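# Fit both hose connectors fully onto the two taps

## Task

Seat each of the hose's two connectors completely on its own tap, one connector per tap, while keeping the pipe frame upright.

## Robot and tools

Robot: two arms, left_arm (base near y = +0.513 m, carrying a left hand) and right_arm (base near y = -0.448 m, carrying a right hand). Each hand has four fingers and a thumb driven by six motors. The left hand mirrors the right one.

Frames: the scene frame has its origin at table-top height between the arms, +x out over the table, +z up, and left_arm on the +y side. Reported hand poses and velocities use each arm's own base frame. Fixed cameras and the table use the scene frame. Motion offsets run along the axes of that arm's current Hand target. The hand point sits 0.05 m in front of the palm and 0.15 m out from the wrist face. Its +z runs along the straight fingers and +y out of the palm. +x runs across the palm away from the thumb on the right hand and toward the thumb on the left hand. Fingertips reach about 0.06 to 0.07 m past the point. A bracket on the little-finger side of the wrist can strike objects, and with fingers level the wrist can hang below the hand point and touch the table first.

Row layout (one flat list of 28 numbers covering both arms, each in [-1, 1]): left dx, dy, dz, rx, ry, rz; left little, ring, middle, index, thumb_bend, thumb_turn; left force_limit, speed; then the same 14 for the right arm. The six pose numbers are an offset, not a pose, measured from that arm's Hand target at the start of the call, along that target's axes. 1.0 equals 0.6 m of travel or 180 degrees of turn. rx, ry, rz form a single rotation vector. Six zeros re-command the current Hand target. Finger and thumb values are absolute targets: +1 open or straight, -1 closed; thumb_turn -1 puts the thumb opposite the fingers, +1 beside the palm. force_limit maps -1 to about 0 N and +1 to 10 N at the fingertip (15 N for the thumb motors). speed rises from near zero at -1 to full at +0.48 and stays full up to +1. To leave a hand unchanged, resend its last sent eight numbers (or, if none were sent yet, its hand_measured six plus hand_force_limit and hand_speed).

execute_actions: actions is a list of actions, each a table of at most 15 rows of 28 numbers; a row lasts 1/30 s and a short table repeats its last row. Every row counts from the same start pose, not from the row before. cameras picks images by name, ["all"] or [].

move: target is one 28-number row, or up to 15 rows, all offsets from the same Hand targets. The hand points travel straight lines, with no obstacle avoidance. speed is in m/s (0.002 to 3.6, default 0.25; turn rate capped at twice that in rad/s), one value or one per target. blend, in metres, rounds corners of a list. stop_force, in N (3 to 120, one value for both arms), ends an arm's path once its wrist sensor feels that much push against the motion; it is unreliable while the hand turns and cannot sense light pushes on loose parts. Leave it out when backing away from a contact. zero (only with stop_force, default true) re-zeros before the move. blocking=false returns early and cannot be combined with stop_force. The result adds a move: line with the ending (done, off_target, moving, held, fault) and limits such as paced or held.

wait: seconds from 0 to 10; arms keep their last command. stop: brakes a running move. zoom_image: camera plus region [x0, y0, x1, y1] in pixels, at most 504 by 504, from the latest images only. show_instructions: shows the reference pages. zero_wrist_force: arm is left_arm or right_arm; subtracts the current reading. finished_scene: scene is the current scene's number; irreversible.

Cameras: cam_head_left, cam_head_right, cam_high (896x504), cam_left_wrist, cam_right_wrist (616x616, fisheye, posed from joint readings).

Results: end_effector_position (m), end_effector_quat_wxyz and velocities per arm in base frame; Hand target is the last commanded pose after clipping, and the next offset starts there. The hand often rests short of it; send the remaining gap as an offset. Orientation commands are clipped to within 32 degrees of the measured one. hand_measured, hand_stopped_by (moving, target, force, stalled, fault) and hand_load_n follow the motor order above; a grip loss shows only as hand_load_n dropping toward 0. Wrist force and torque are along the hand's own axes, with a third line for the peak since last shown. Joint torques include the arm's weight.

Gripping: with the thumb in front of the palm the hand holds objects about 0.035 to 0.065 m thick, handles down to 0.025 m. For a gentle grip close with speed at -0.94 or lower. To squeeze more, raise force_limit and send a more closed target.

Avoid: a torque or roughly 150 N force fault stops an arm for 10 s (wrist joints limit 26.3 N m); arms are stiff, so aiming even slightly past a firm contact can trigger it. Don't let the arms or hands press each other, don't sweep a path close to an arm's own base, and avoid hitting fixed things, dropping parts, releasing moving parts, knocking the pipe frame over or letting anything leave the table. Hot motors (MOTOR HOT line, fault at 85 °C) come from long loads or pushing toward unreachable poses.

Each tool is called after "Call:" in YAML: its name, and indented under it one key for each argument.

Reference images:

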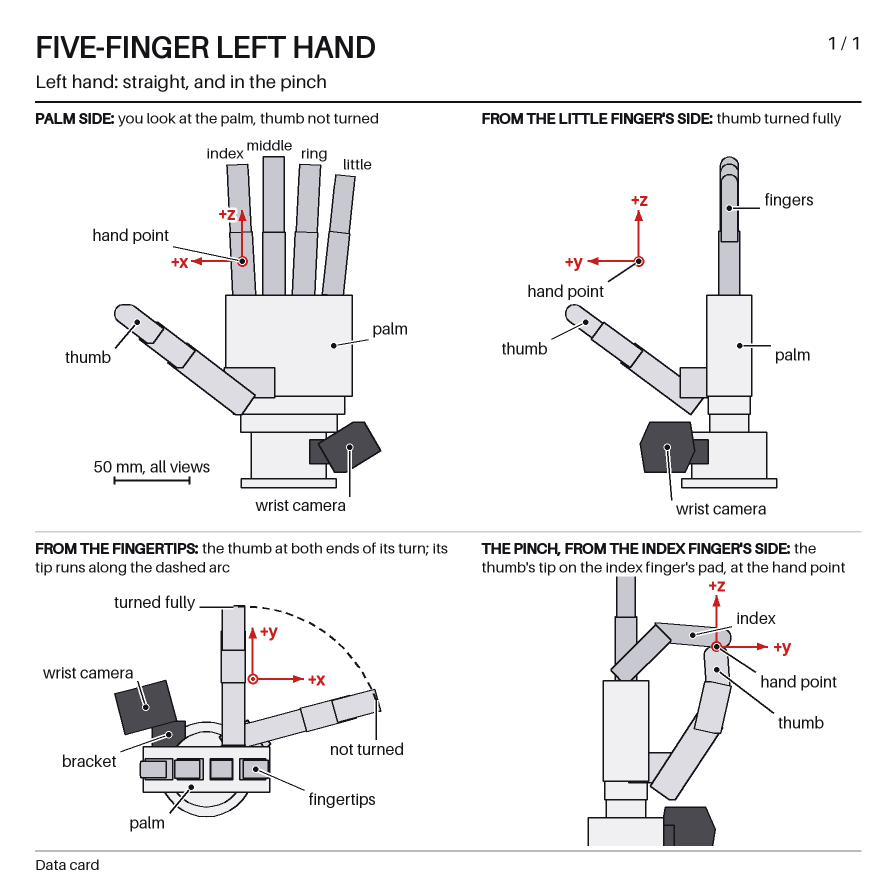

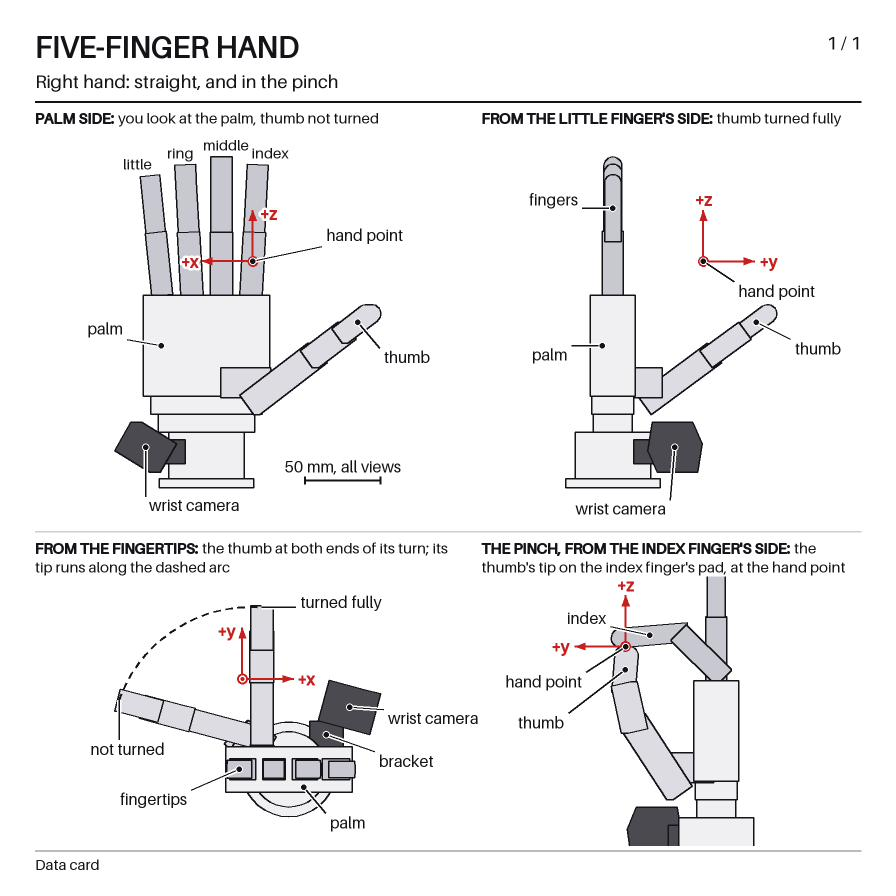

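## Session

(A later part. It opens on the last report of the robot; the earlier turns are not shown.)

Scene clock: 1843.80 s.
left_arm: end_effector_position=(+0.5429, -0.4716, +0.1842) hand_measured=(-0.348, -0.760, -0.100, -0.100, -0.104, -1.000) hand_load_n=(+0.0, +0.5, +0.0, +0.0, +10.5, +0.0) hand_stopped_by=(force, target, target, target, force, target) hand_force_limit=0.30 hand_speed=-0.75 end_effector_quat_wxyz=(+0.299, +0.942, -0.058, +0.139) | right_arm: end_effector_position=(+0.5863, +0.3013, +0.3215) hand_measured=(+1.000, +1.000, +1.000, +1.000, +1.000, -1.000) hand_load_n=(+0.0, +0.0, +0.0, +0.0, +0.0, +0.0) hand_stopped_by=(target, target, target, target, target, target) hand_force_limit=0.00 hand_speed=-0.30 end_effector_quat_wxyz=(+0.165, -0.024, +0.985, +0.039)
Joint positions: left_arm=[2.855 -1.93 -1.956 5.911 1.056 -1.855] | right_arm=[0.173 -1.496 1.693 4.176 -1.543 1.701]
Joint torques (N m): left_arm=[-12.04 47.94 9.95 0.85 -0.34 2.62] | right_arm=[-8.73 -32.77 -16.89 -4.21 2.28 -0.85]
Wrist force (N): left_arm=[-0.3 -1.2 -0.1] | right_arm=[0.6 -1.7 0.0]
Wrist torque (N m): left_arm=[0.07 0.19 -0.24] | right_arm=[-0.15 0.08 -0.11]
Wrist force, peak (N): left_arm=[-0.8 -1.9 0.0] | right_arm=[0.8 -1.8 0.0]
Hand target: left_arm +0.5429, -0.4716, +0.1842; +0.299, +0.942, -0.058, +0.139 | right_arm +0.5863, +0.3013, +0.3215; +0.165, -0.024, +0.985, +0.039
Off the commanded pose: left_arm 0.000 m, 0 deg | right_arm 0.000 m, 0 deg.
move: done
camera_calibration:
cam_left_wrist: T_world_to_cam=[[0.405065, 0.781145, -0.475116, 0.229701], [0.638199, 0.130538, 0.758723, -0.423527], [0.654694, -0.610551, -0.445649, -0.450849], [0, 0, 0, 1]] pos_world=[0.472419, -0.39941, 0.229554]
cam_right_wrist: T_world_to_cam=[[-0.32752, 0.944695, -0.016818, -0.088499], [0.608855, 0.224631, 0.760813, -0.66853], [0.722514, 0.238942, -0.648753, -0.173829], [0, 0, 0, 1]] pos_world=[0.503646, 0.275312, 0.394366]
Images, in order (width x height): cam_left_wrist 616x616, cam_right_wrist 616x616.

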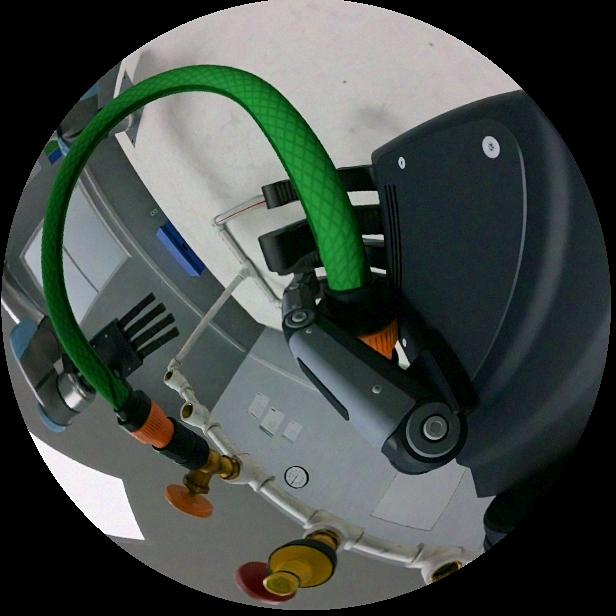

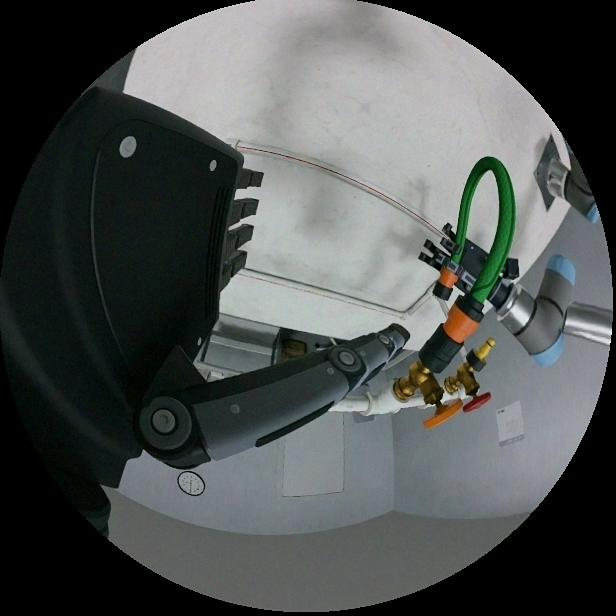

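Call:
move:
  target: [-0.0495,-0.0222,-0.0885,0.1111,0,0,-0.6,-0.76,-0.1,-0.1,-0.95,-1,0.5,-0.75,0,0,0,0,0,0,1,1,1,1,1,-1,0,-0.3]
  speed: 0.05
  cameras: ["cam_left_wrist","cam_right_wrist","cam_head_left"]

Call:
zoom_image:
  camera: "cam_left_wrist"
  region: [200, 200, 440, 440]

Call:
zoom_image:
  camera: "cam_head_left"
  region: [350, 100, 580, 320]

Scene clock: 1863.40 s.
left_arm: end_effector_position=(+0.5051, -0.4292, +0.2096) hand_measured=(-0.348, -0.760, -0.100, -0.100, -0.110, -1.000) hand_load_n=(+0.5, +1.0, +0.0, +0.0, +12.0, +0.5) hand_stopped_by=(force, target, target, target, force, target) hand_force_limit=0.50 hand_speed=-0.75 end_effector_quat_wxyz=(+0.131, +0.980, -0.033, +0.146) | right_arm: end_effector_position=(+0.5863, +0.3013, +0.3215) hand_measured=(+1.000, +1.000, +1.000, +1.000, +1.000, -1.000) hand_load_n=(+0.0, +0.0, +0.0, +0.0, +0.0, +0.0) hand_stopped_by=(target, target, target, target, target, target) hand_force_limit=0.00 hand_speed=-0.30 end_effector_quat_wxyz=(+0.165, -0.024, +0.985, +0.039)
Joint positions: left_arm=[2.77 -1.725 -1.958 5.622 1.423 -1.903] | right_arm=[0.173 -1.496 1.693 4.176 -1.543 1.701]
Joint torques (N m): left_arm=[-13.01 40.94 28.64 0.08 0.98 -2.6] | right_arm=[-9.28 -32.58 -16.28 -4.17 2.22 -0.88]
Wrist force (N): left_arm=[0.7 -0.1 0.5] | right_arm=[0.6 -1.4 0.0]
Wrist torque (N m): left_arm=[0.12 0.22 -0.32] | right_arm=[-0.09 0.07 -0.10]
Wrist force, peak (N): left_arm=[-0.7 -1.2 -0.4] | right_arm=[0.6 -1.9 0.1]
Hand target: left_arm +0.5051, -0.4292, +0.2096; +0.131, +0.980, -0.033, +0.146 | right_arm +0.5863, +0.3013, +0.3215; +0.165, -0.024, +0.985, +0.039
Off the commanded pose: left_arm 0.000 m, 0 deg | right_arm 0.000 m, 0 deg.
move: done
camera_calibration:
cam_left_wrist: T_world_to_cam=[[0.318956, 0.929757, -0.183898, 0.270191], [0.62756, -0.0617776, 0.776113, -0.505025], [0.710236, -0.362953, -0.603183, -0.277561], [0, 0, 0, 1]] pos_world=[0.427889, -0.383153, 0.274224]
cam_right_wrist: T_world_to_cam=[[-0.32752, 0.944695, -0.016818, -0.088499], [0.608855, 0.224631, 0.760813, -0.66853], [0.722514, 0.238942, -0.648753, -0.173829], [0, 0, 0, 1]] pos_world=[0.503646, 0.275312, 0.394366]
Images, in order (width x height): cam_head_left 896x504, cam_left_wrist 616x616, cam_right_wrist 616x616.

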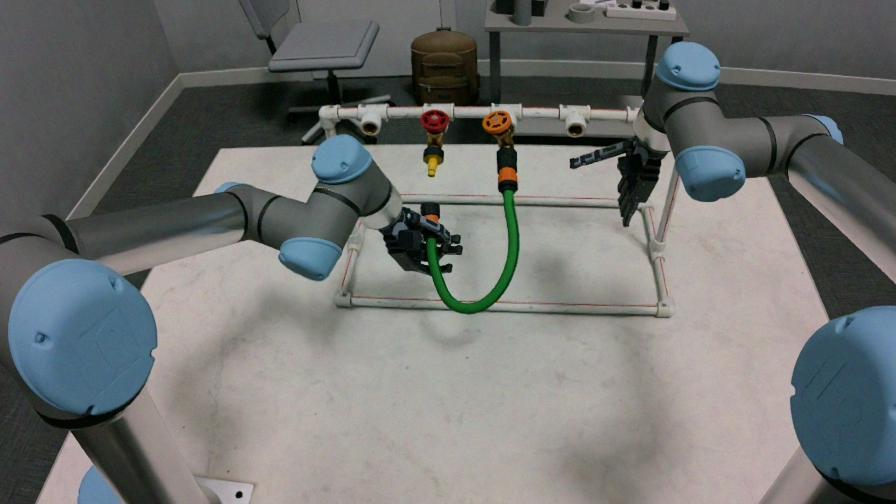

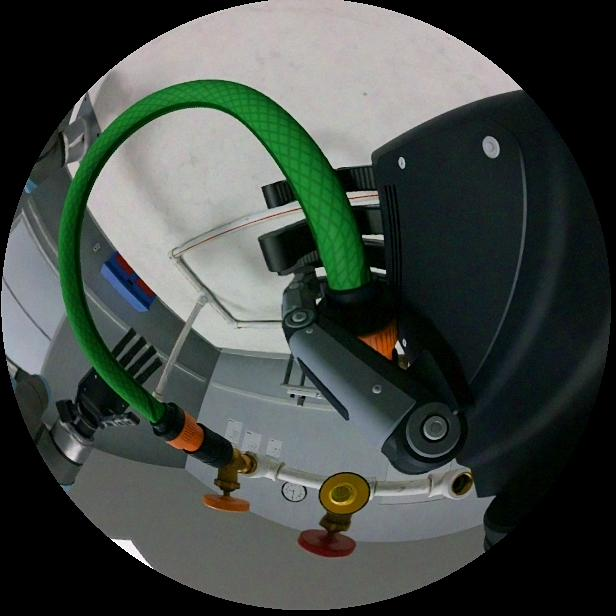

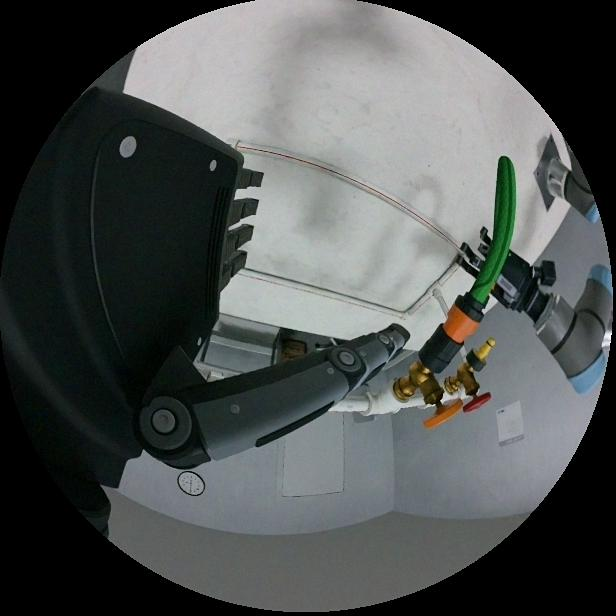

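Scaled by 2.100 from the camera's 616x616 image, which has a finer 880x880 frame.

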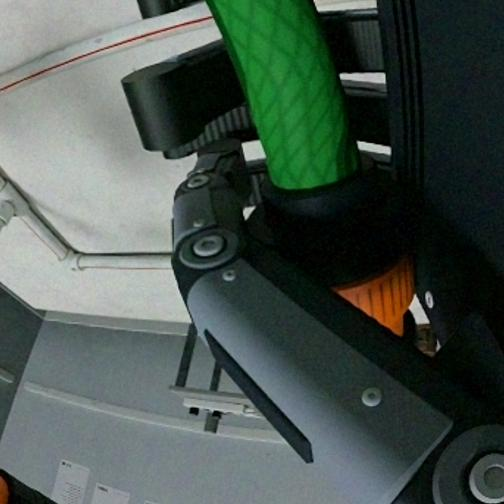

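Scaled by 2.191 from the camera's 896x504 image, which has a finer 1280x720 frame.

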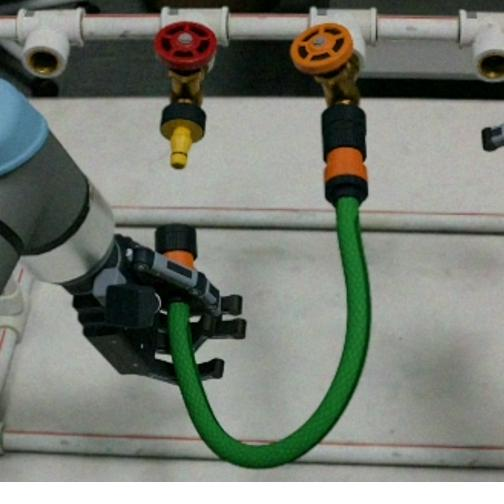

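Call:
move:
  target: [0.0082,-0.004,-0.1028,0.0833,0,0,-0.6,-0.76,-0.1,-0.1,-0.95,-1,0.5,-0.75,0,0,0,0,0,0,1,1,1,1,1,-1,0,-0.3]
  speed: 0.05
  cameras: ["cam_left_wrist","cam_right_wrist","cam_head_left","cam_high"]

Call:
zoom_image:
  camera: "cam_head_left"
  region: [350, 80, 580, 300]

Call:
zoom_image:
  camera: "cam_high"
  region: [370, 90, 530, 230]

Call:
zoom_image:
  camera: "cam_right_wrist"
  region: [380, 150, 580, 450]

Scene clock: 1875.10 s.
left_arm: end_effector_position=(+0.4929, -0.4106, +0.2674) hand_measured=(-0.348, -0.760, -0.100, -0.100, -0.110, -1.000) hand_load_n=(+0.0, +0.0, +0.0, +0.0, +10.5, -2.5) hand_stopped_by=(force, target, target, target, force, target) hand_force_limit=0.50 hand_speed=-0.75 end_effector_quat_wxyz=(+0.002, +0.989, -0.014, +0.150) | right_arm: end_effector_position=(+0.5863, +0.3013, +0.3215) hand_measured=(+1.000, +1.000, +1.000, +1.000, +1.000, -1.000) hand_load_n=(+0.0, +0.0, +0.0, +0.0, +0.0, +0.0) hand_stopped_by=(target, target, target, target, target, target) hand_force_limit=0.00 hand_speed=-0.30 end_effector_quat_wxyz=(+0.165, -0.024, +0.985, +0.039)
Joint positions: left_arm=[2.673 -1.654 -1.787 5.285 1.697 -1.995] | right_arm=[0.173 -1.496 1.693 4.176 -1.543 1.701]
Joint torques (N m): left_arm=[-10.34 41.9 34.36 1.89 1.83 -3.04] | right_arm=[-9.13 -33.16 -16.86 -4.14 2.16 -0.98]
Wrist force (N): left_arm=[-6.4 -0.1 3.3] | right_arm=[0.7 -1.5 -0.1]
Wrist torque (N m): left_arm=[0.11 0.47 -0.36] | right_arm=[-0.11 0.07 -0.10]
Wrist force, peak (N): left_arm=[-6.5 -0.2 3.5] | right_arm=[0.9 -1.8 0.1]
Hand target: left_arm +0.4929, -0.4106, +0.2674; +0.002, +0.989, -0.014, +0.150 | right_arm +0.5863, +0.3013, +0.3215; +0.165, -0.024, +0.985, +0.039
Off the commanded pose: left_arm 0.000 m, 0 deg | right_arm 0.000 m, 0 deg.
move: done
camera_calibration:
cam_left_wrist: T_world_to_cam=[[0.245554, 0.96774, 0.0564222, 0.255008], [0.63262, -0.204078, 0.74709, -0.594203], [0.734503, -0.147757, -0.662324, -0.135123], [0, 0, 0, 1]] pos_world=[0.412535, -0.388011, 0.34004]
cam_right_wrist: T_world_to_cam=[[-0.32752, 0.944695, -0.016818, -0.088499], [0.608855, 0.224631, 0.760813, -0.66853], [0.722514, 0.238942, -0.648753, -0.173829], [0, 0, 0, 1]] pos_world=[0.503646, 0.275312, 0.394366]
Images, in order (width x height): cam_head_left 896x504, cam_high 896x504, cam_left_wrist 616x616, cam_right_wrist 616x616.

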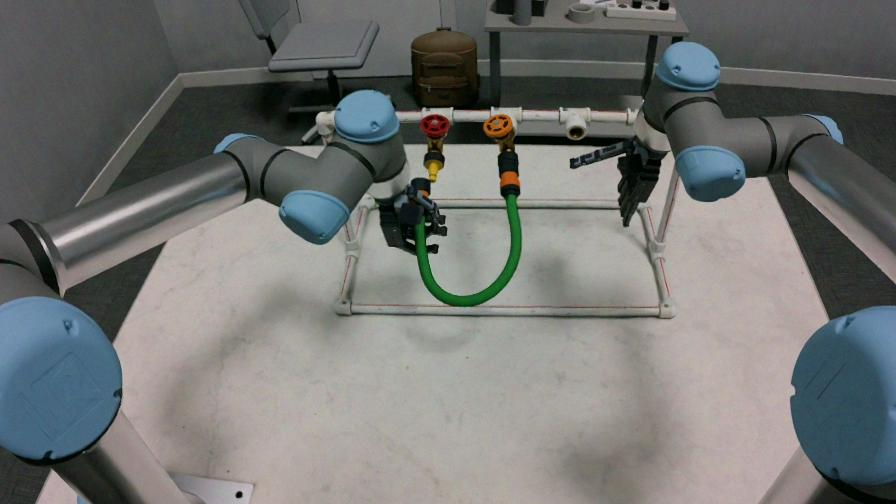

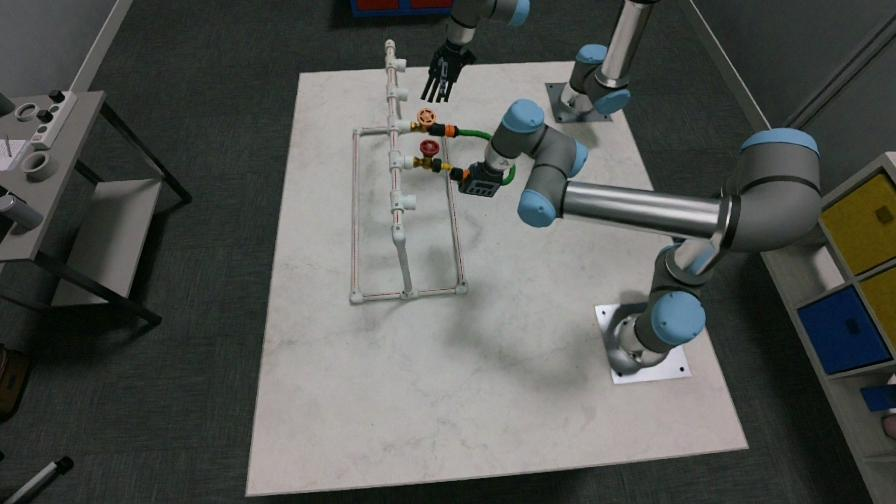

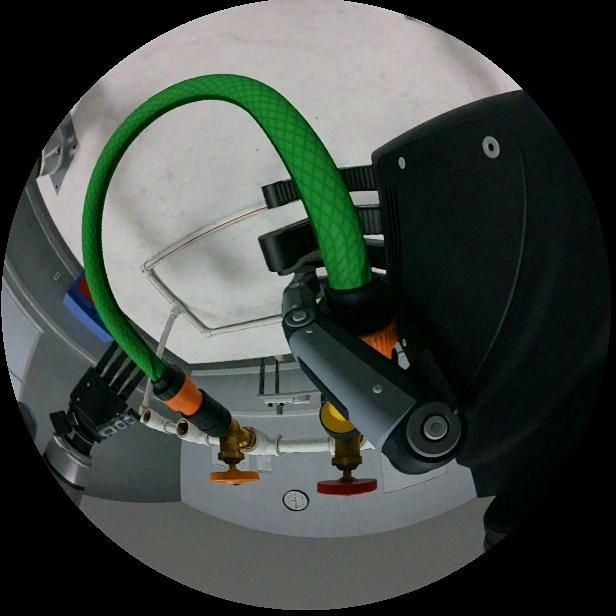

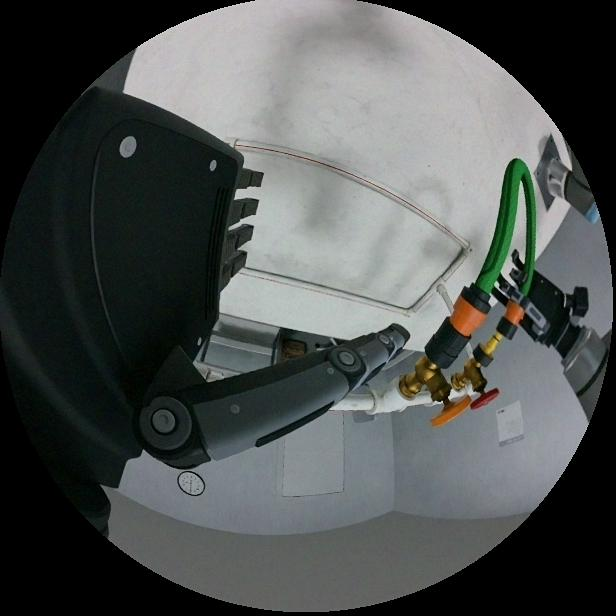

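Scaled by 2.191 from the camera's 896x504 image, which has a finer 1280x720 frame.

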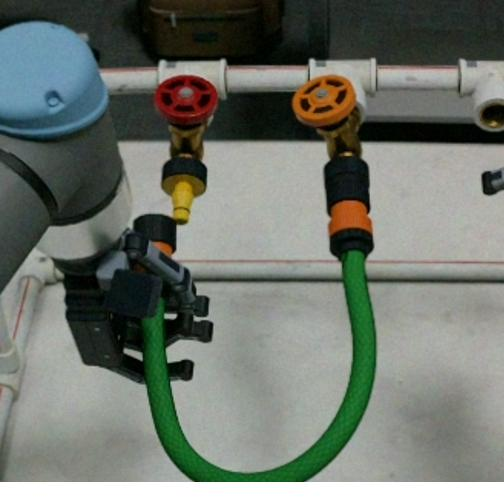

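Scaled by 3.150 from the camera's 896x504 image, which has a finer 1280x720 frame.

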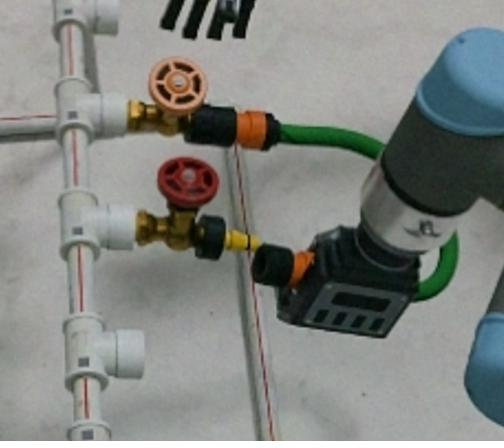

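Scaled by 1.680 from the camera's 616x616 image, which has a finer 880x880 frame.

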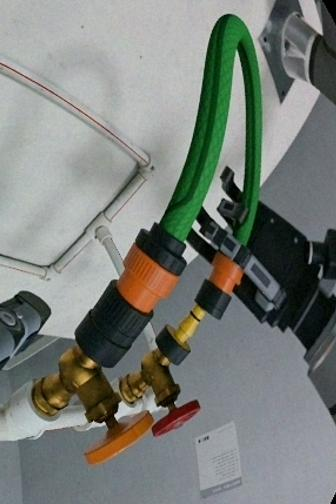

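Call:
move:
  target: [-0.03,0,0,0,0,0,-0.6,-0.76,-0.1,-0.1,-0.95,-1,0.5,-0.75,0,0,0,0,0,0,1,1,1,1,1,-1,0,-0.3]
  speed: 0.05
  cameras: ["cam_left_wrist","cam_right_wrist","cam_head_left","cam_head_right","cam_high"]

Call:
zoom_image:
  camera: "cam_head_left"
  region: [390, 100, 530, 210]

Call:
zoom_image:
  camera: "cam_head_right"
  region: [380, 100, 520, 210]

Call:
zoom_image:
  camera: "cam_high"
  region: [390, 100, 490, 200]

Call:
zoom_image:
  camera: "cam_right_wrist"
  region: [420, 250, 560, 430]

Scene clock: 1897.47 s.
left_arm: end_effector_position=(+0.4758, -0.4101, +0.2621) hand_measured=(-0.348, -0.760, -0.100, -0.100, -0.110, -1.000) hand_load_n=(+0.0, +1.5, +0.0, +0.0, +11.0, -0.5) hand_stopped_by=(force, target, target, target, force, target) hand_force_limit=0.50 hand_speed=-0.75 end_effector_quat_wxyz=(+0.002, +0.989, -0.014, +0.150) | right_arm: end_effector_position=(+0.5863, +0.3013, +0.3215) hand_measured=(+1.000, +1.000, +1.000, +1.000, +1.000, -1.000) hand_load_n=(+0.0, +0.0, +0.0, +0.0, +0.0, +0.0) hand_stopped_by=(target, target, target, target, target, target) hand_force_limit=0.00 hand_speed=-0.30 end_effector_quat_wxyz=(+0.165, -0.024, +0.985, +0.039)
Joint positions: left_arm=[2.658 -1.626 -1.83 5.298 1.702 -2.009] | right_arm=[0.173 -1.496 1.693 4.176 -1.543 1.701]
Joint torques (N m): left_arm=[-12.92 38.63 9.71 4.09 1.35 -2.54] | right_arm=[-8.52 -32.75 -16.15 -4.05 2.28 -0.82]
Wrist force (N): left_arm=[0.7 0.2 0.7] | right_arm=[0.4 -1.5 -0.1]
Wrist torque (N m): left_arm=[0.16 0.30 -0.34] | right_arm=[-0.11 0.10 -0.12]
Wrist force, peak (N): left_arm=[-7.0 0.0 3.5] | right_arm=[0.9 -1.7 -0.1]
Hand target: left_arm +0.4757, -0.4101, +0.2621; +0.002, +0.989, -0.014, +0.150 | right_arm +0.5863, +0.3013, +0.3215; +0.165, -0.024, +0.985, +0.039
Off the commanded pose: left_arm 0.000 m, 0 deg | right_arm 0.000 m, 0 deg.
move: done
camera_calibration:
cam_left_wrist: T_world_to_cam=[[0.245472, 0.967749, 0.0566222, 0.258985], [0.632627, -0.204177, 0.747058, -0.579429], [0.734525, -0.147561, -0.662343, -0.125858], [0, 0, 0, 1]] pos_world=[0.395435, -0.38751, 0.334841]
cam_right_wrist: T_world_to_cam=[[-0.32752, 0.944695, -0.016818, -0.088499], [0.608855, 0.224631, 0.760813, -0.66853], [0.722514, 0.238942, -0.648753, -0.173829], [0, 0, 0, 1]] pos_world=[0.503646, 0.275312, 0.394366]

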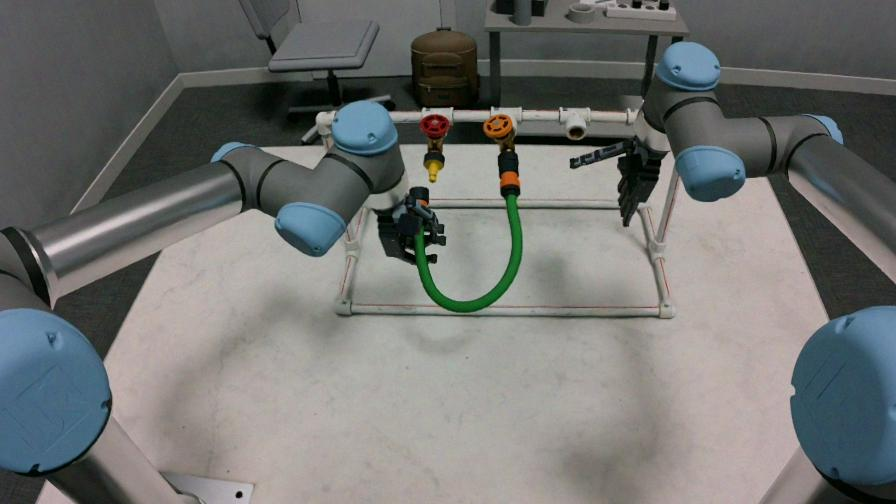

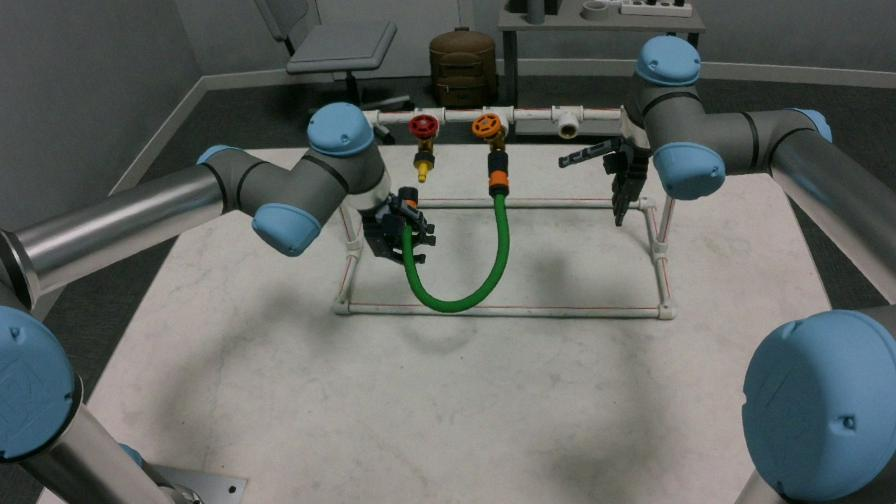

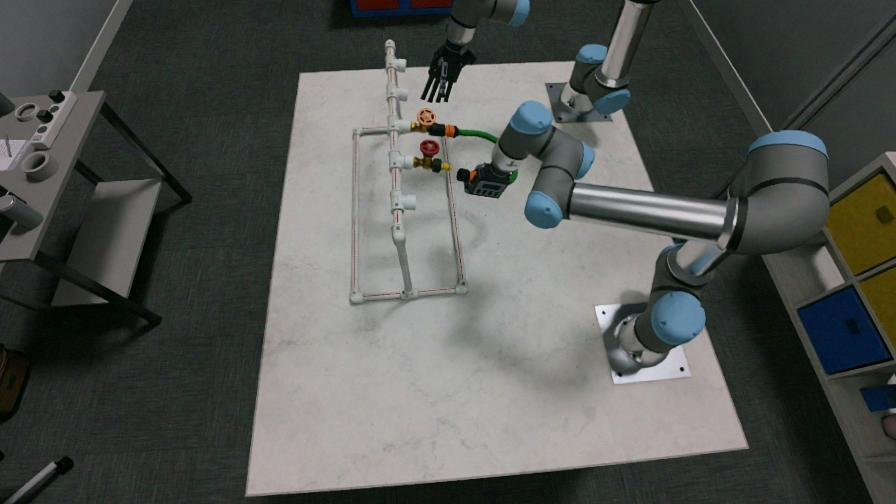

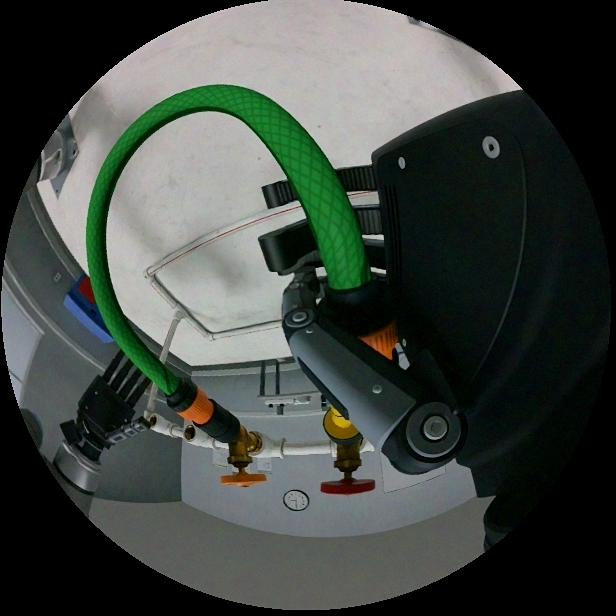

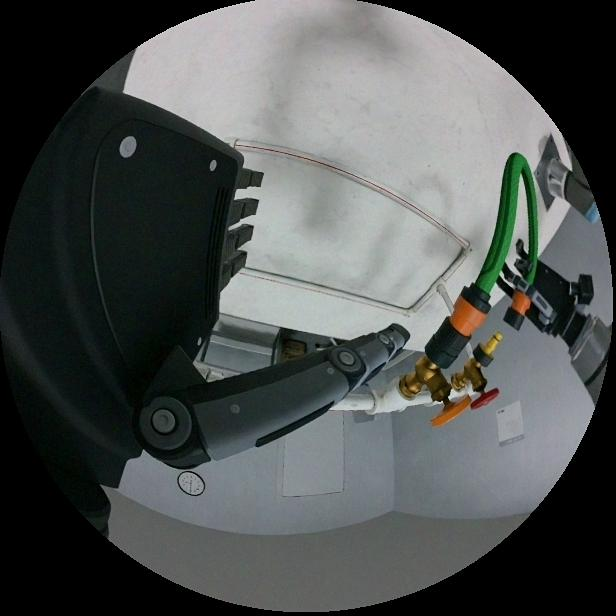

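Scaled by 3.600 from the camera's 896x504 image, which has a finer 1280x720 frame.

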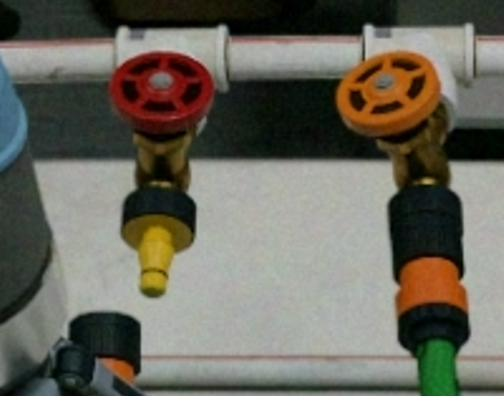

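Scaled by 3.600 from the camera's 896x504 image, which has a finer 1280x720 frame.

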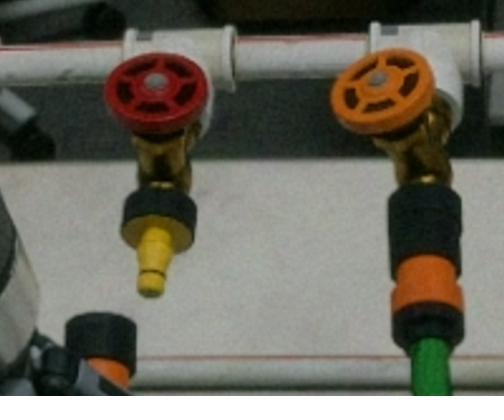

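Scaled by 5.040 from the camera's 896x504 image, which has a finer 1280x720 frame.

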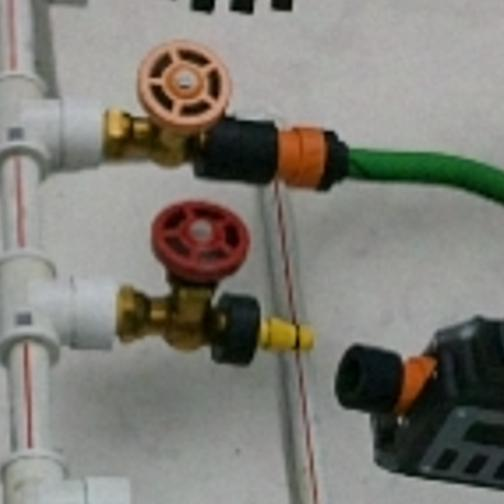

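Scaled by 2.800 from the camera's 616x616 image, which has a finer 880x880 frame.

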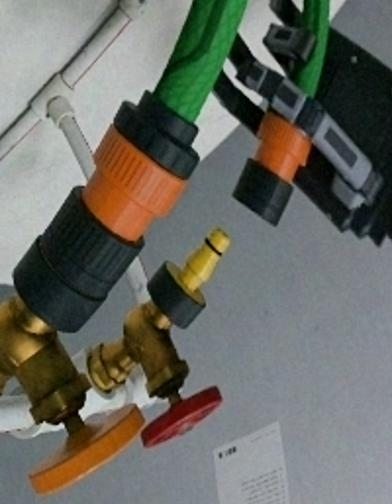

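Call:
zoom_image:
  camera: "cam_high"
  region: [430, 140, 510, 210]

Call:
zoom_image:
  camera: "cam_head_left"
  region: [395, 160, 465, 230]

Call:
zoom_image:
  camera: "cam_head_right"
  region: [380, 160, 450, 230]

Call:
zoom_image:
  camera: "cam_right_wrist"
  region: [470, 270, 560, 370]

Scaled by 6.300 from the camera's 896x504 image, which has a finer 1280x720 frame.

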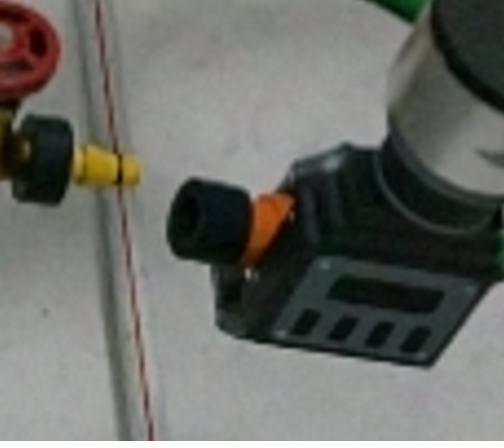

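Scaled by 7.200 from the camera's 896x504 image, which has a finer 1280x720 frame.

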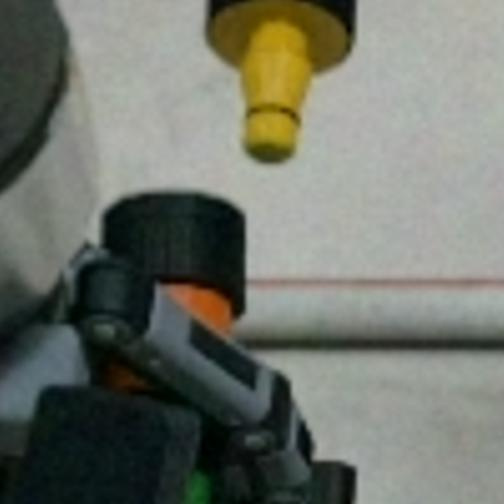

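Scaled by 7.200 from the camera's 896x504 image, which has a finer 1280x720 frame.

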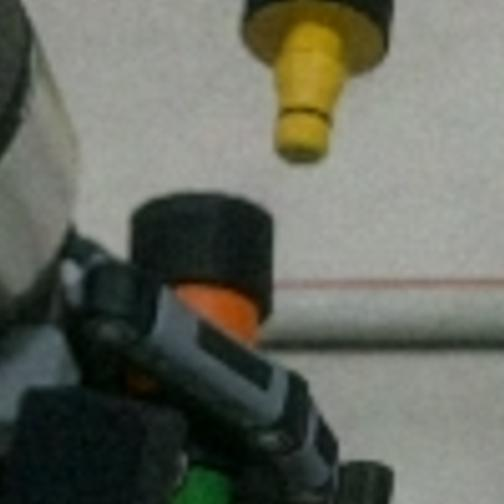

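Scaled by 5.040 from the camera's 616x616 image, which has a finer 880x880 frame.

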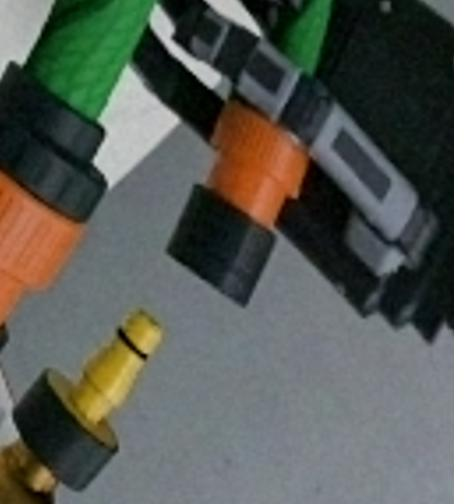

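Call:
move:
  target:
    - [0,0,0,0,0,0,-0.6,-0.76,-0.1,-0.1,-0.95,-1,0.5,-0.75,-0.0173,0.0083,-0.2382,-0.099,0.14,0.222,-0.85,-0.85,-0.85,-0.85,1,-1,0,0]
    - [0,0,0,0,0,0,-0.6,-0.76,-0.1,-0.1,-0.95,-1,0.5,-0.75,-0.2112,-0.0165,-0.1902,-0.198,0.2802,0.4443,-0.85,-0.85,-0.85,-0.85,1,-1,0,0]
  speed: 0.2
  blend: [0.03,0]
  cameras: ["cam_head_left","cam_high"]

Scene clock: 2010.13 s.
left_arm: end_effector_position=(+0.4757, -0.4101, +0.2621) hand_measured=(-0.348, -0.760, -0.100, -0.100, -0.110, -1.000) hand_load_n=(+0.0, +1.5, +0.0, +0.0, +11.5, -0.5) hand_stopped_by=(force, target, target, target, force, target) hand_force_limit=0.50 hand_speed=-0.75 end_effector_quat_wxyz=(+0.002, +0.989, -0.014, +0.150) | right_arm: end_effector_position=(+0.6696, +0.2860, +0.4699) hand_measured=(-0.850, -0.850, -0.850, -0.850, +1.000, -1.000) hand_load_n=(+0.0, +0.0, -0.5, +0.0, +0.0, +0.0) hand_stopped_by=(target, target, target, target, target, target) hand_force_limit=0.00 hand_speed=0.00 end_effector_quat_wxyz=(-0.305, +0.527, +0.694, +0.385)
Joint positions: left_arm=[2.658 -1.626 -1.83 5.298 1.702 -2.01] | right_arm=[-0.091 -1.304 1.156 5.041 -0.555 2.677]
Joint torques (N m): left_arm=[-12.65 38.72 11.18 4.04 1.38 -2.69] | right_arm=[-11.27 -25.8 -16.56 -4.67 3.6 1.67]
Wrist force (N): left_arm=[0.8 0.2 0.4] | right_arm=[-0.2 -1.3 0.9]
Wrist torque (N m): left_arm=[0.18 0.28 -0.33] | right_arm=[-0.07 0.08 -0.14]
Wrist force, peak (N): left_arm=[0.5 0.3 1.0] | right_arm=[0.2 -2.0 1.0]
Hand target: left_arm +0.4757, -0.4101, +0.2621; +0.002, +0.989, -0.014, +0.150 | right_arm +0.6696, +0.2860, +0.4699; -0.305, +0.527, +0.694, +0.385
Off the commanded pose: left_arm 0.000 m, 0 deg | right_arm 0.000 m, 0 deg.
move: done
Images, in order (width x height): cam_head_left 896x504, cam_high 896x504.

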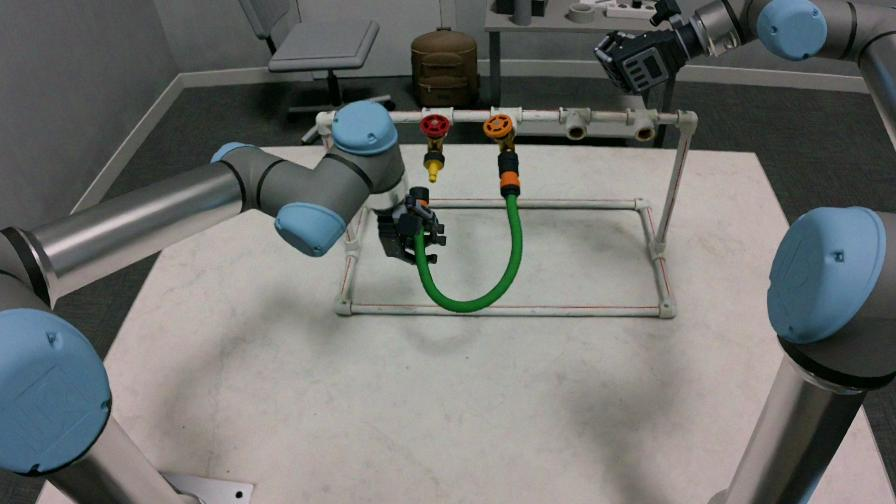

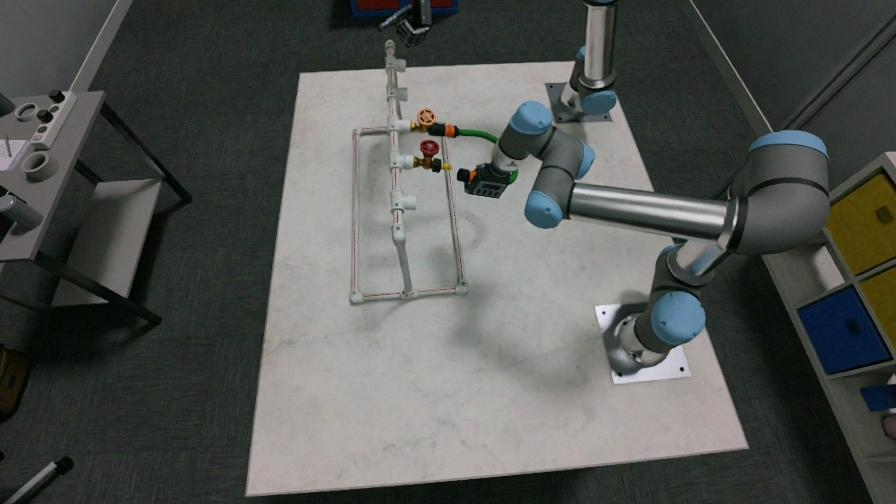

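Call:
move:
  target:
    - [0,0,0,0,0,0,-0.6,-0.76,-0.1,-0.1,-0.95,-1,0.5,-0.75,-0.0725,0.223,0.1045,0,0,0,-0.85,-0.85,-0.85,-0.85,1,-1,0,0]
    - [0,0,0,0,0,0,-0.6,-0.76,-0.1,-0.1,-0.95,-1,0.5,-0.75,-0.1733,0.197,0.2062,0,0,0,-0.85,-0.85,-0.85,-0.85,1,-1,0,0]
    - [0,0,0,0,0,0,-0.6,-0.76,-0.1,-0.1,-0.95,-1,0.5,-0.75,0.0385,0.2545,0.5685,0,0,0,-0.85,-0.85,-0.85,-0.85,1,-1,0,0]
  speed: 0.15
  blend: [0.02,0.02,0]
  cameras: ["cam_head_left","cam_high","cam_left_wrist"]

Call:
zoom_image:
  camera: "cam_high"
  region: [340, 60, 500, 220]

Scene clock: 2024.97 s.
left_arm: end_effector_position=(+0.4757, -0.4101, +0.2621) hand_measured=(-0.348, -0.760, -0.100, -0.100, -0.110, -1.000) hand_load_n=(+0.0, +1.5, +0.0, +0.0, +11.5, -0.5) hand_stopped_by=(force, target, target, target, force, target) hand_force_limit=0.50 hand_speed=-0.75 end_effector_quat_wxyz=(+0.002, +0.989, -0.014, +0.150) | right_arm: end_effector_position=(+0.8052, +0.6119, +0.3449) hand_measured=(-0.850, -0.850, -0.850, -0.850, +1.000, -1.000) hand_load_n=(+0.0, +0.0, +0.0, +0.0, +0.0, +0.0) hand_stopped_by=(target, target, target, target, target, target) hand_force_limit=0.00 hand_speed=0.00 end_effector_quat_wxyz=(-0.305, +0.527, +0.694, +0.385)
Joint positions: left_arm=[2.658 -1.626 -1.83 5.298 1.702 -2.01] | right_arm=[0.34 -0.569 0.441 4.361 -0.623 3.459]
Joint torques (N m): left_arm=[-12.38 38.9 11.3 3.98 1.34 -2.57] | right_arm=[12.68 -52.08 -32.34 -0.17 -1.29 -2.14]
Wrist force (N): left_arm=[0.6 0.1 0.9] | right_arm=[-0.4 -1.2 0.9]
Wrist torque (N m): left_arm=[0.14 0.31 -0.34] | right_arm=[-0.07 0.09 -0.08]
Wrist force, peak (N): left_arm=[0.4 0.3 1.1] | right_arm=[-0.2 -1.6 1.8]
Hand target: left_arm +0.4757, -0.4101, +0.2621; +0.002, +0.989, -0.014, +0.150 | right_arm +0.8052, +0.6119, +0.3449; -0.305, +0.527, +0.694, +0.385
Off the commanded pose: left_arm 0.000 m, 0 deg | right_arm 0.000 m, 0 deg.
move: done
camera_calibration:
cam_left_wrist: T_world_to_cam=[[0.245472, 0.967749, 0.0566222, 0.259009], [0.632627, -0.204177, 0.747058, -0.579365], [0.734525, -0.147561, -0.662343, -0.125785], [0, 0, 0, 1]] pos_world=[0.395335, -0.38751, 0.334841]
Images, in order (width x height): cam_head_left 896x504, cam_high 896x504, cam_left_wrist 616x616.

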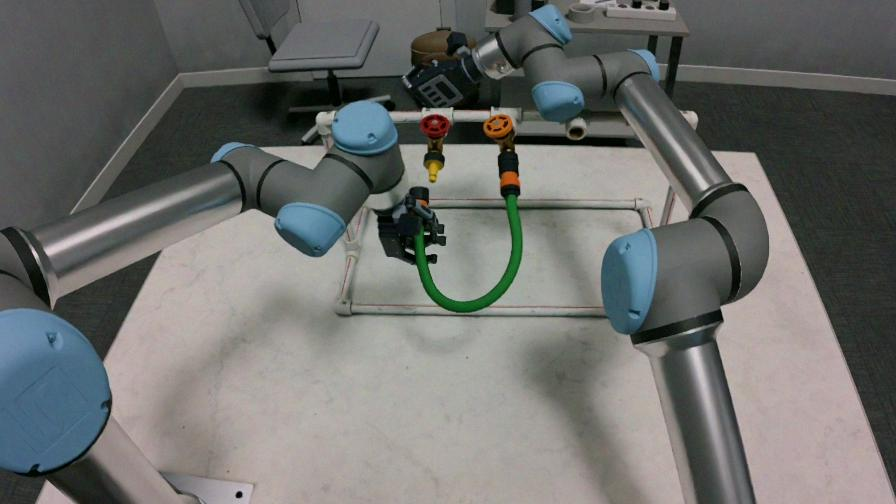

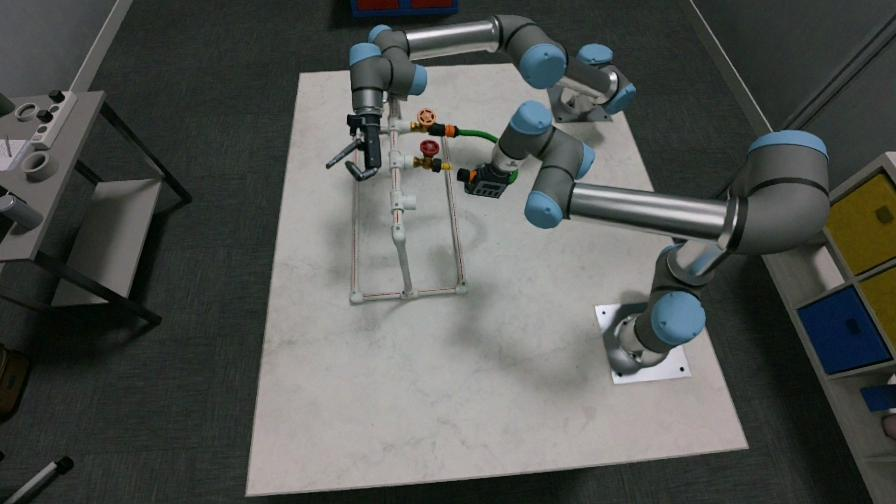

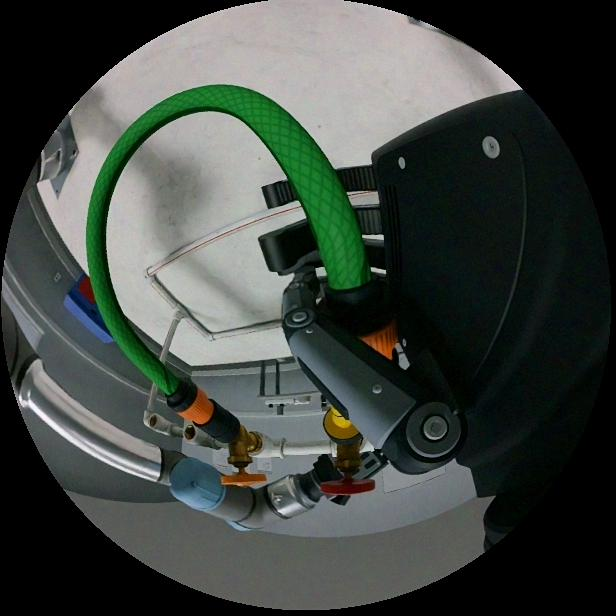

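Scaled by 3.150 from the camera's 896x504 image, which has a finer 1280x720 frame.

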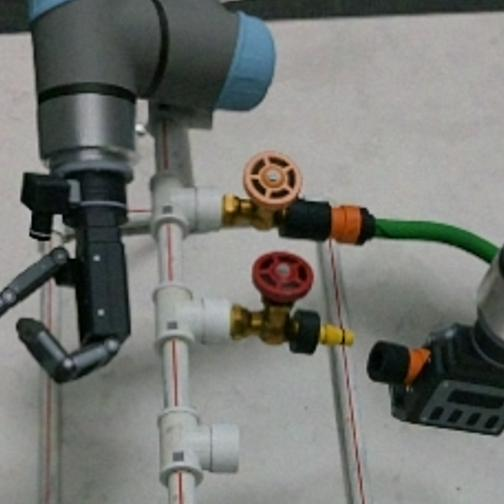

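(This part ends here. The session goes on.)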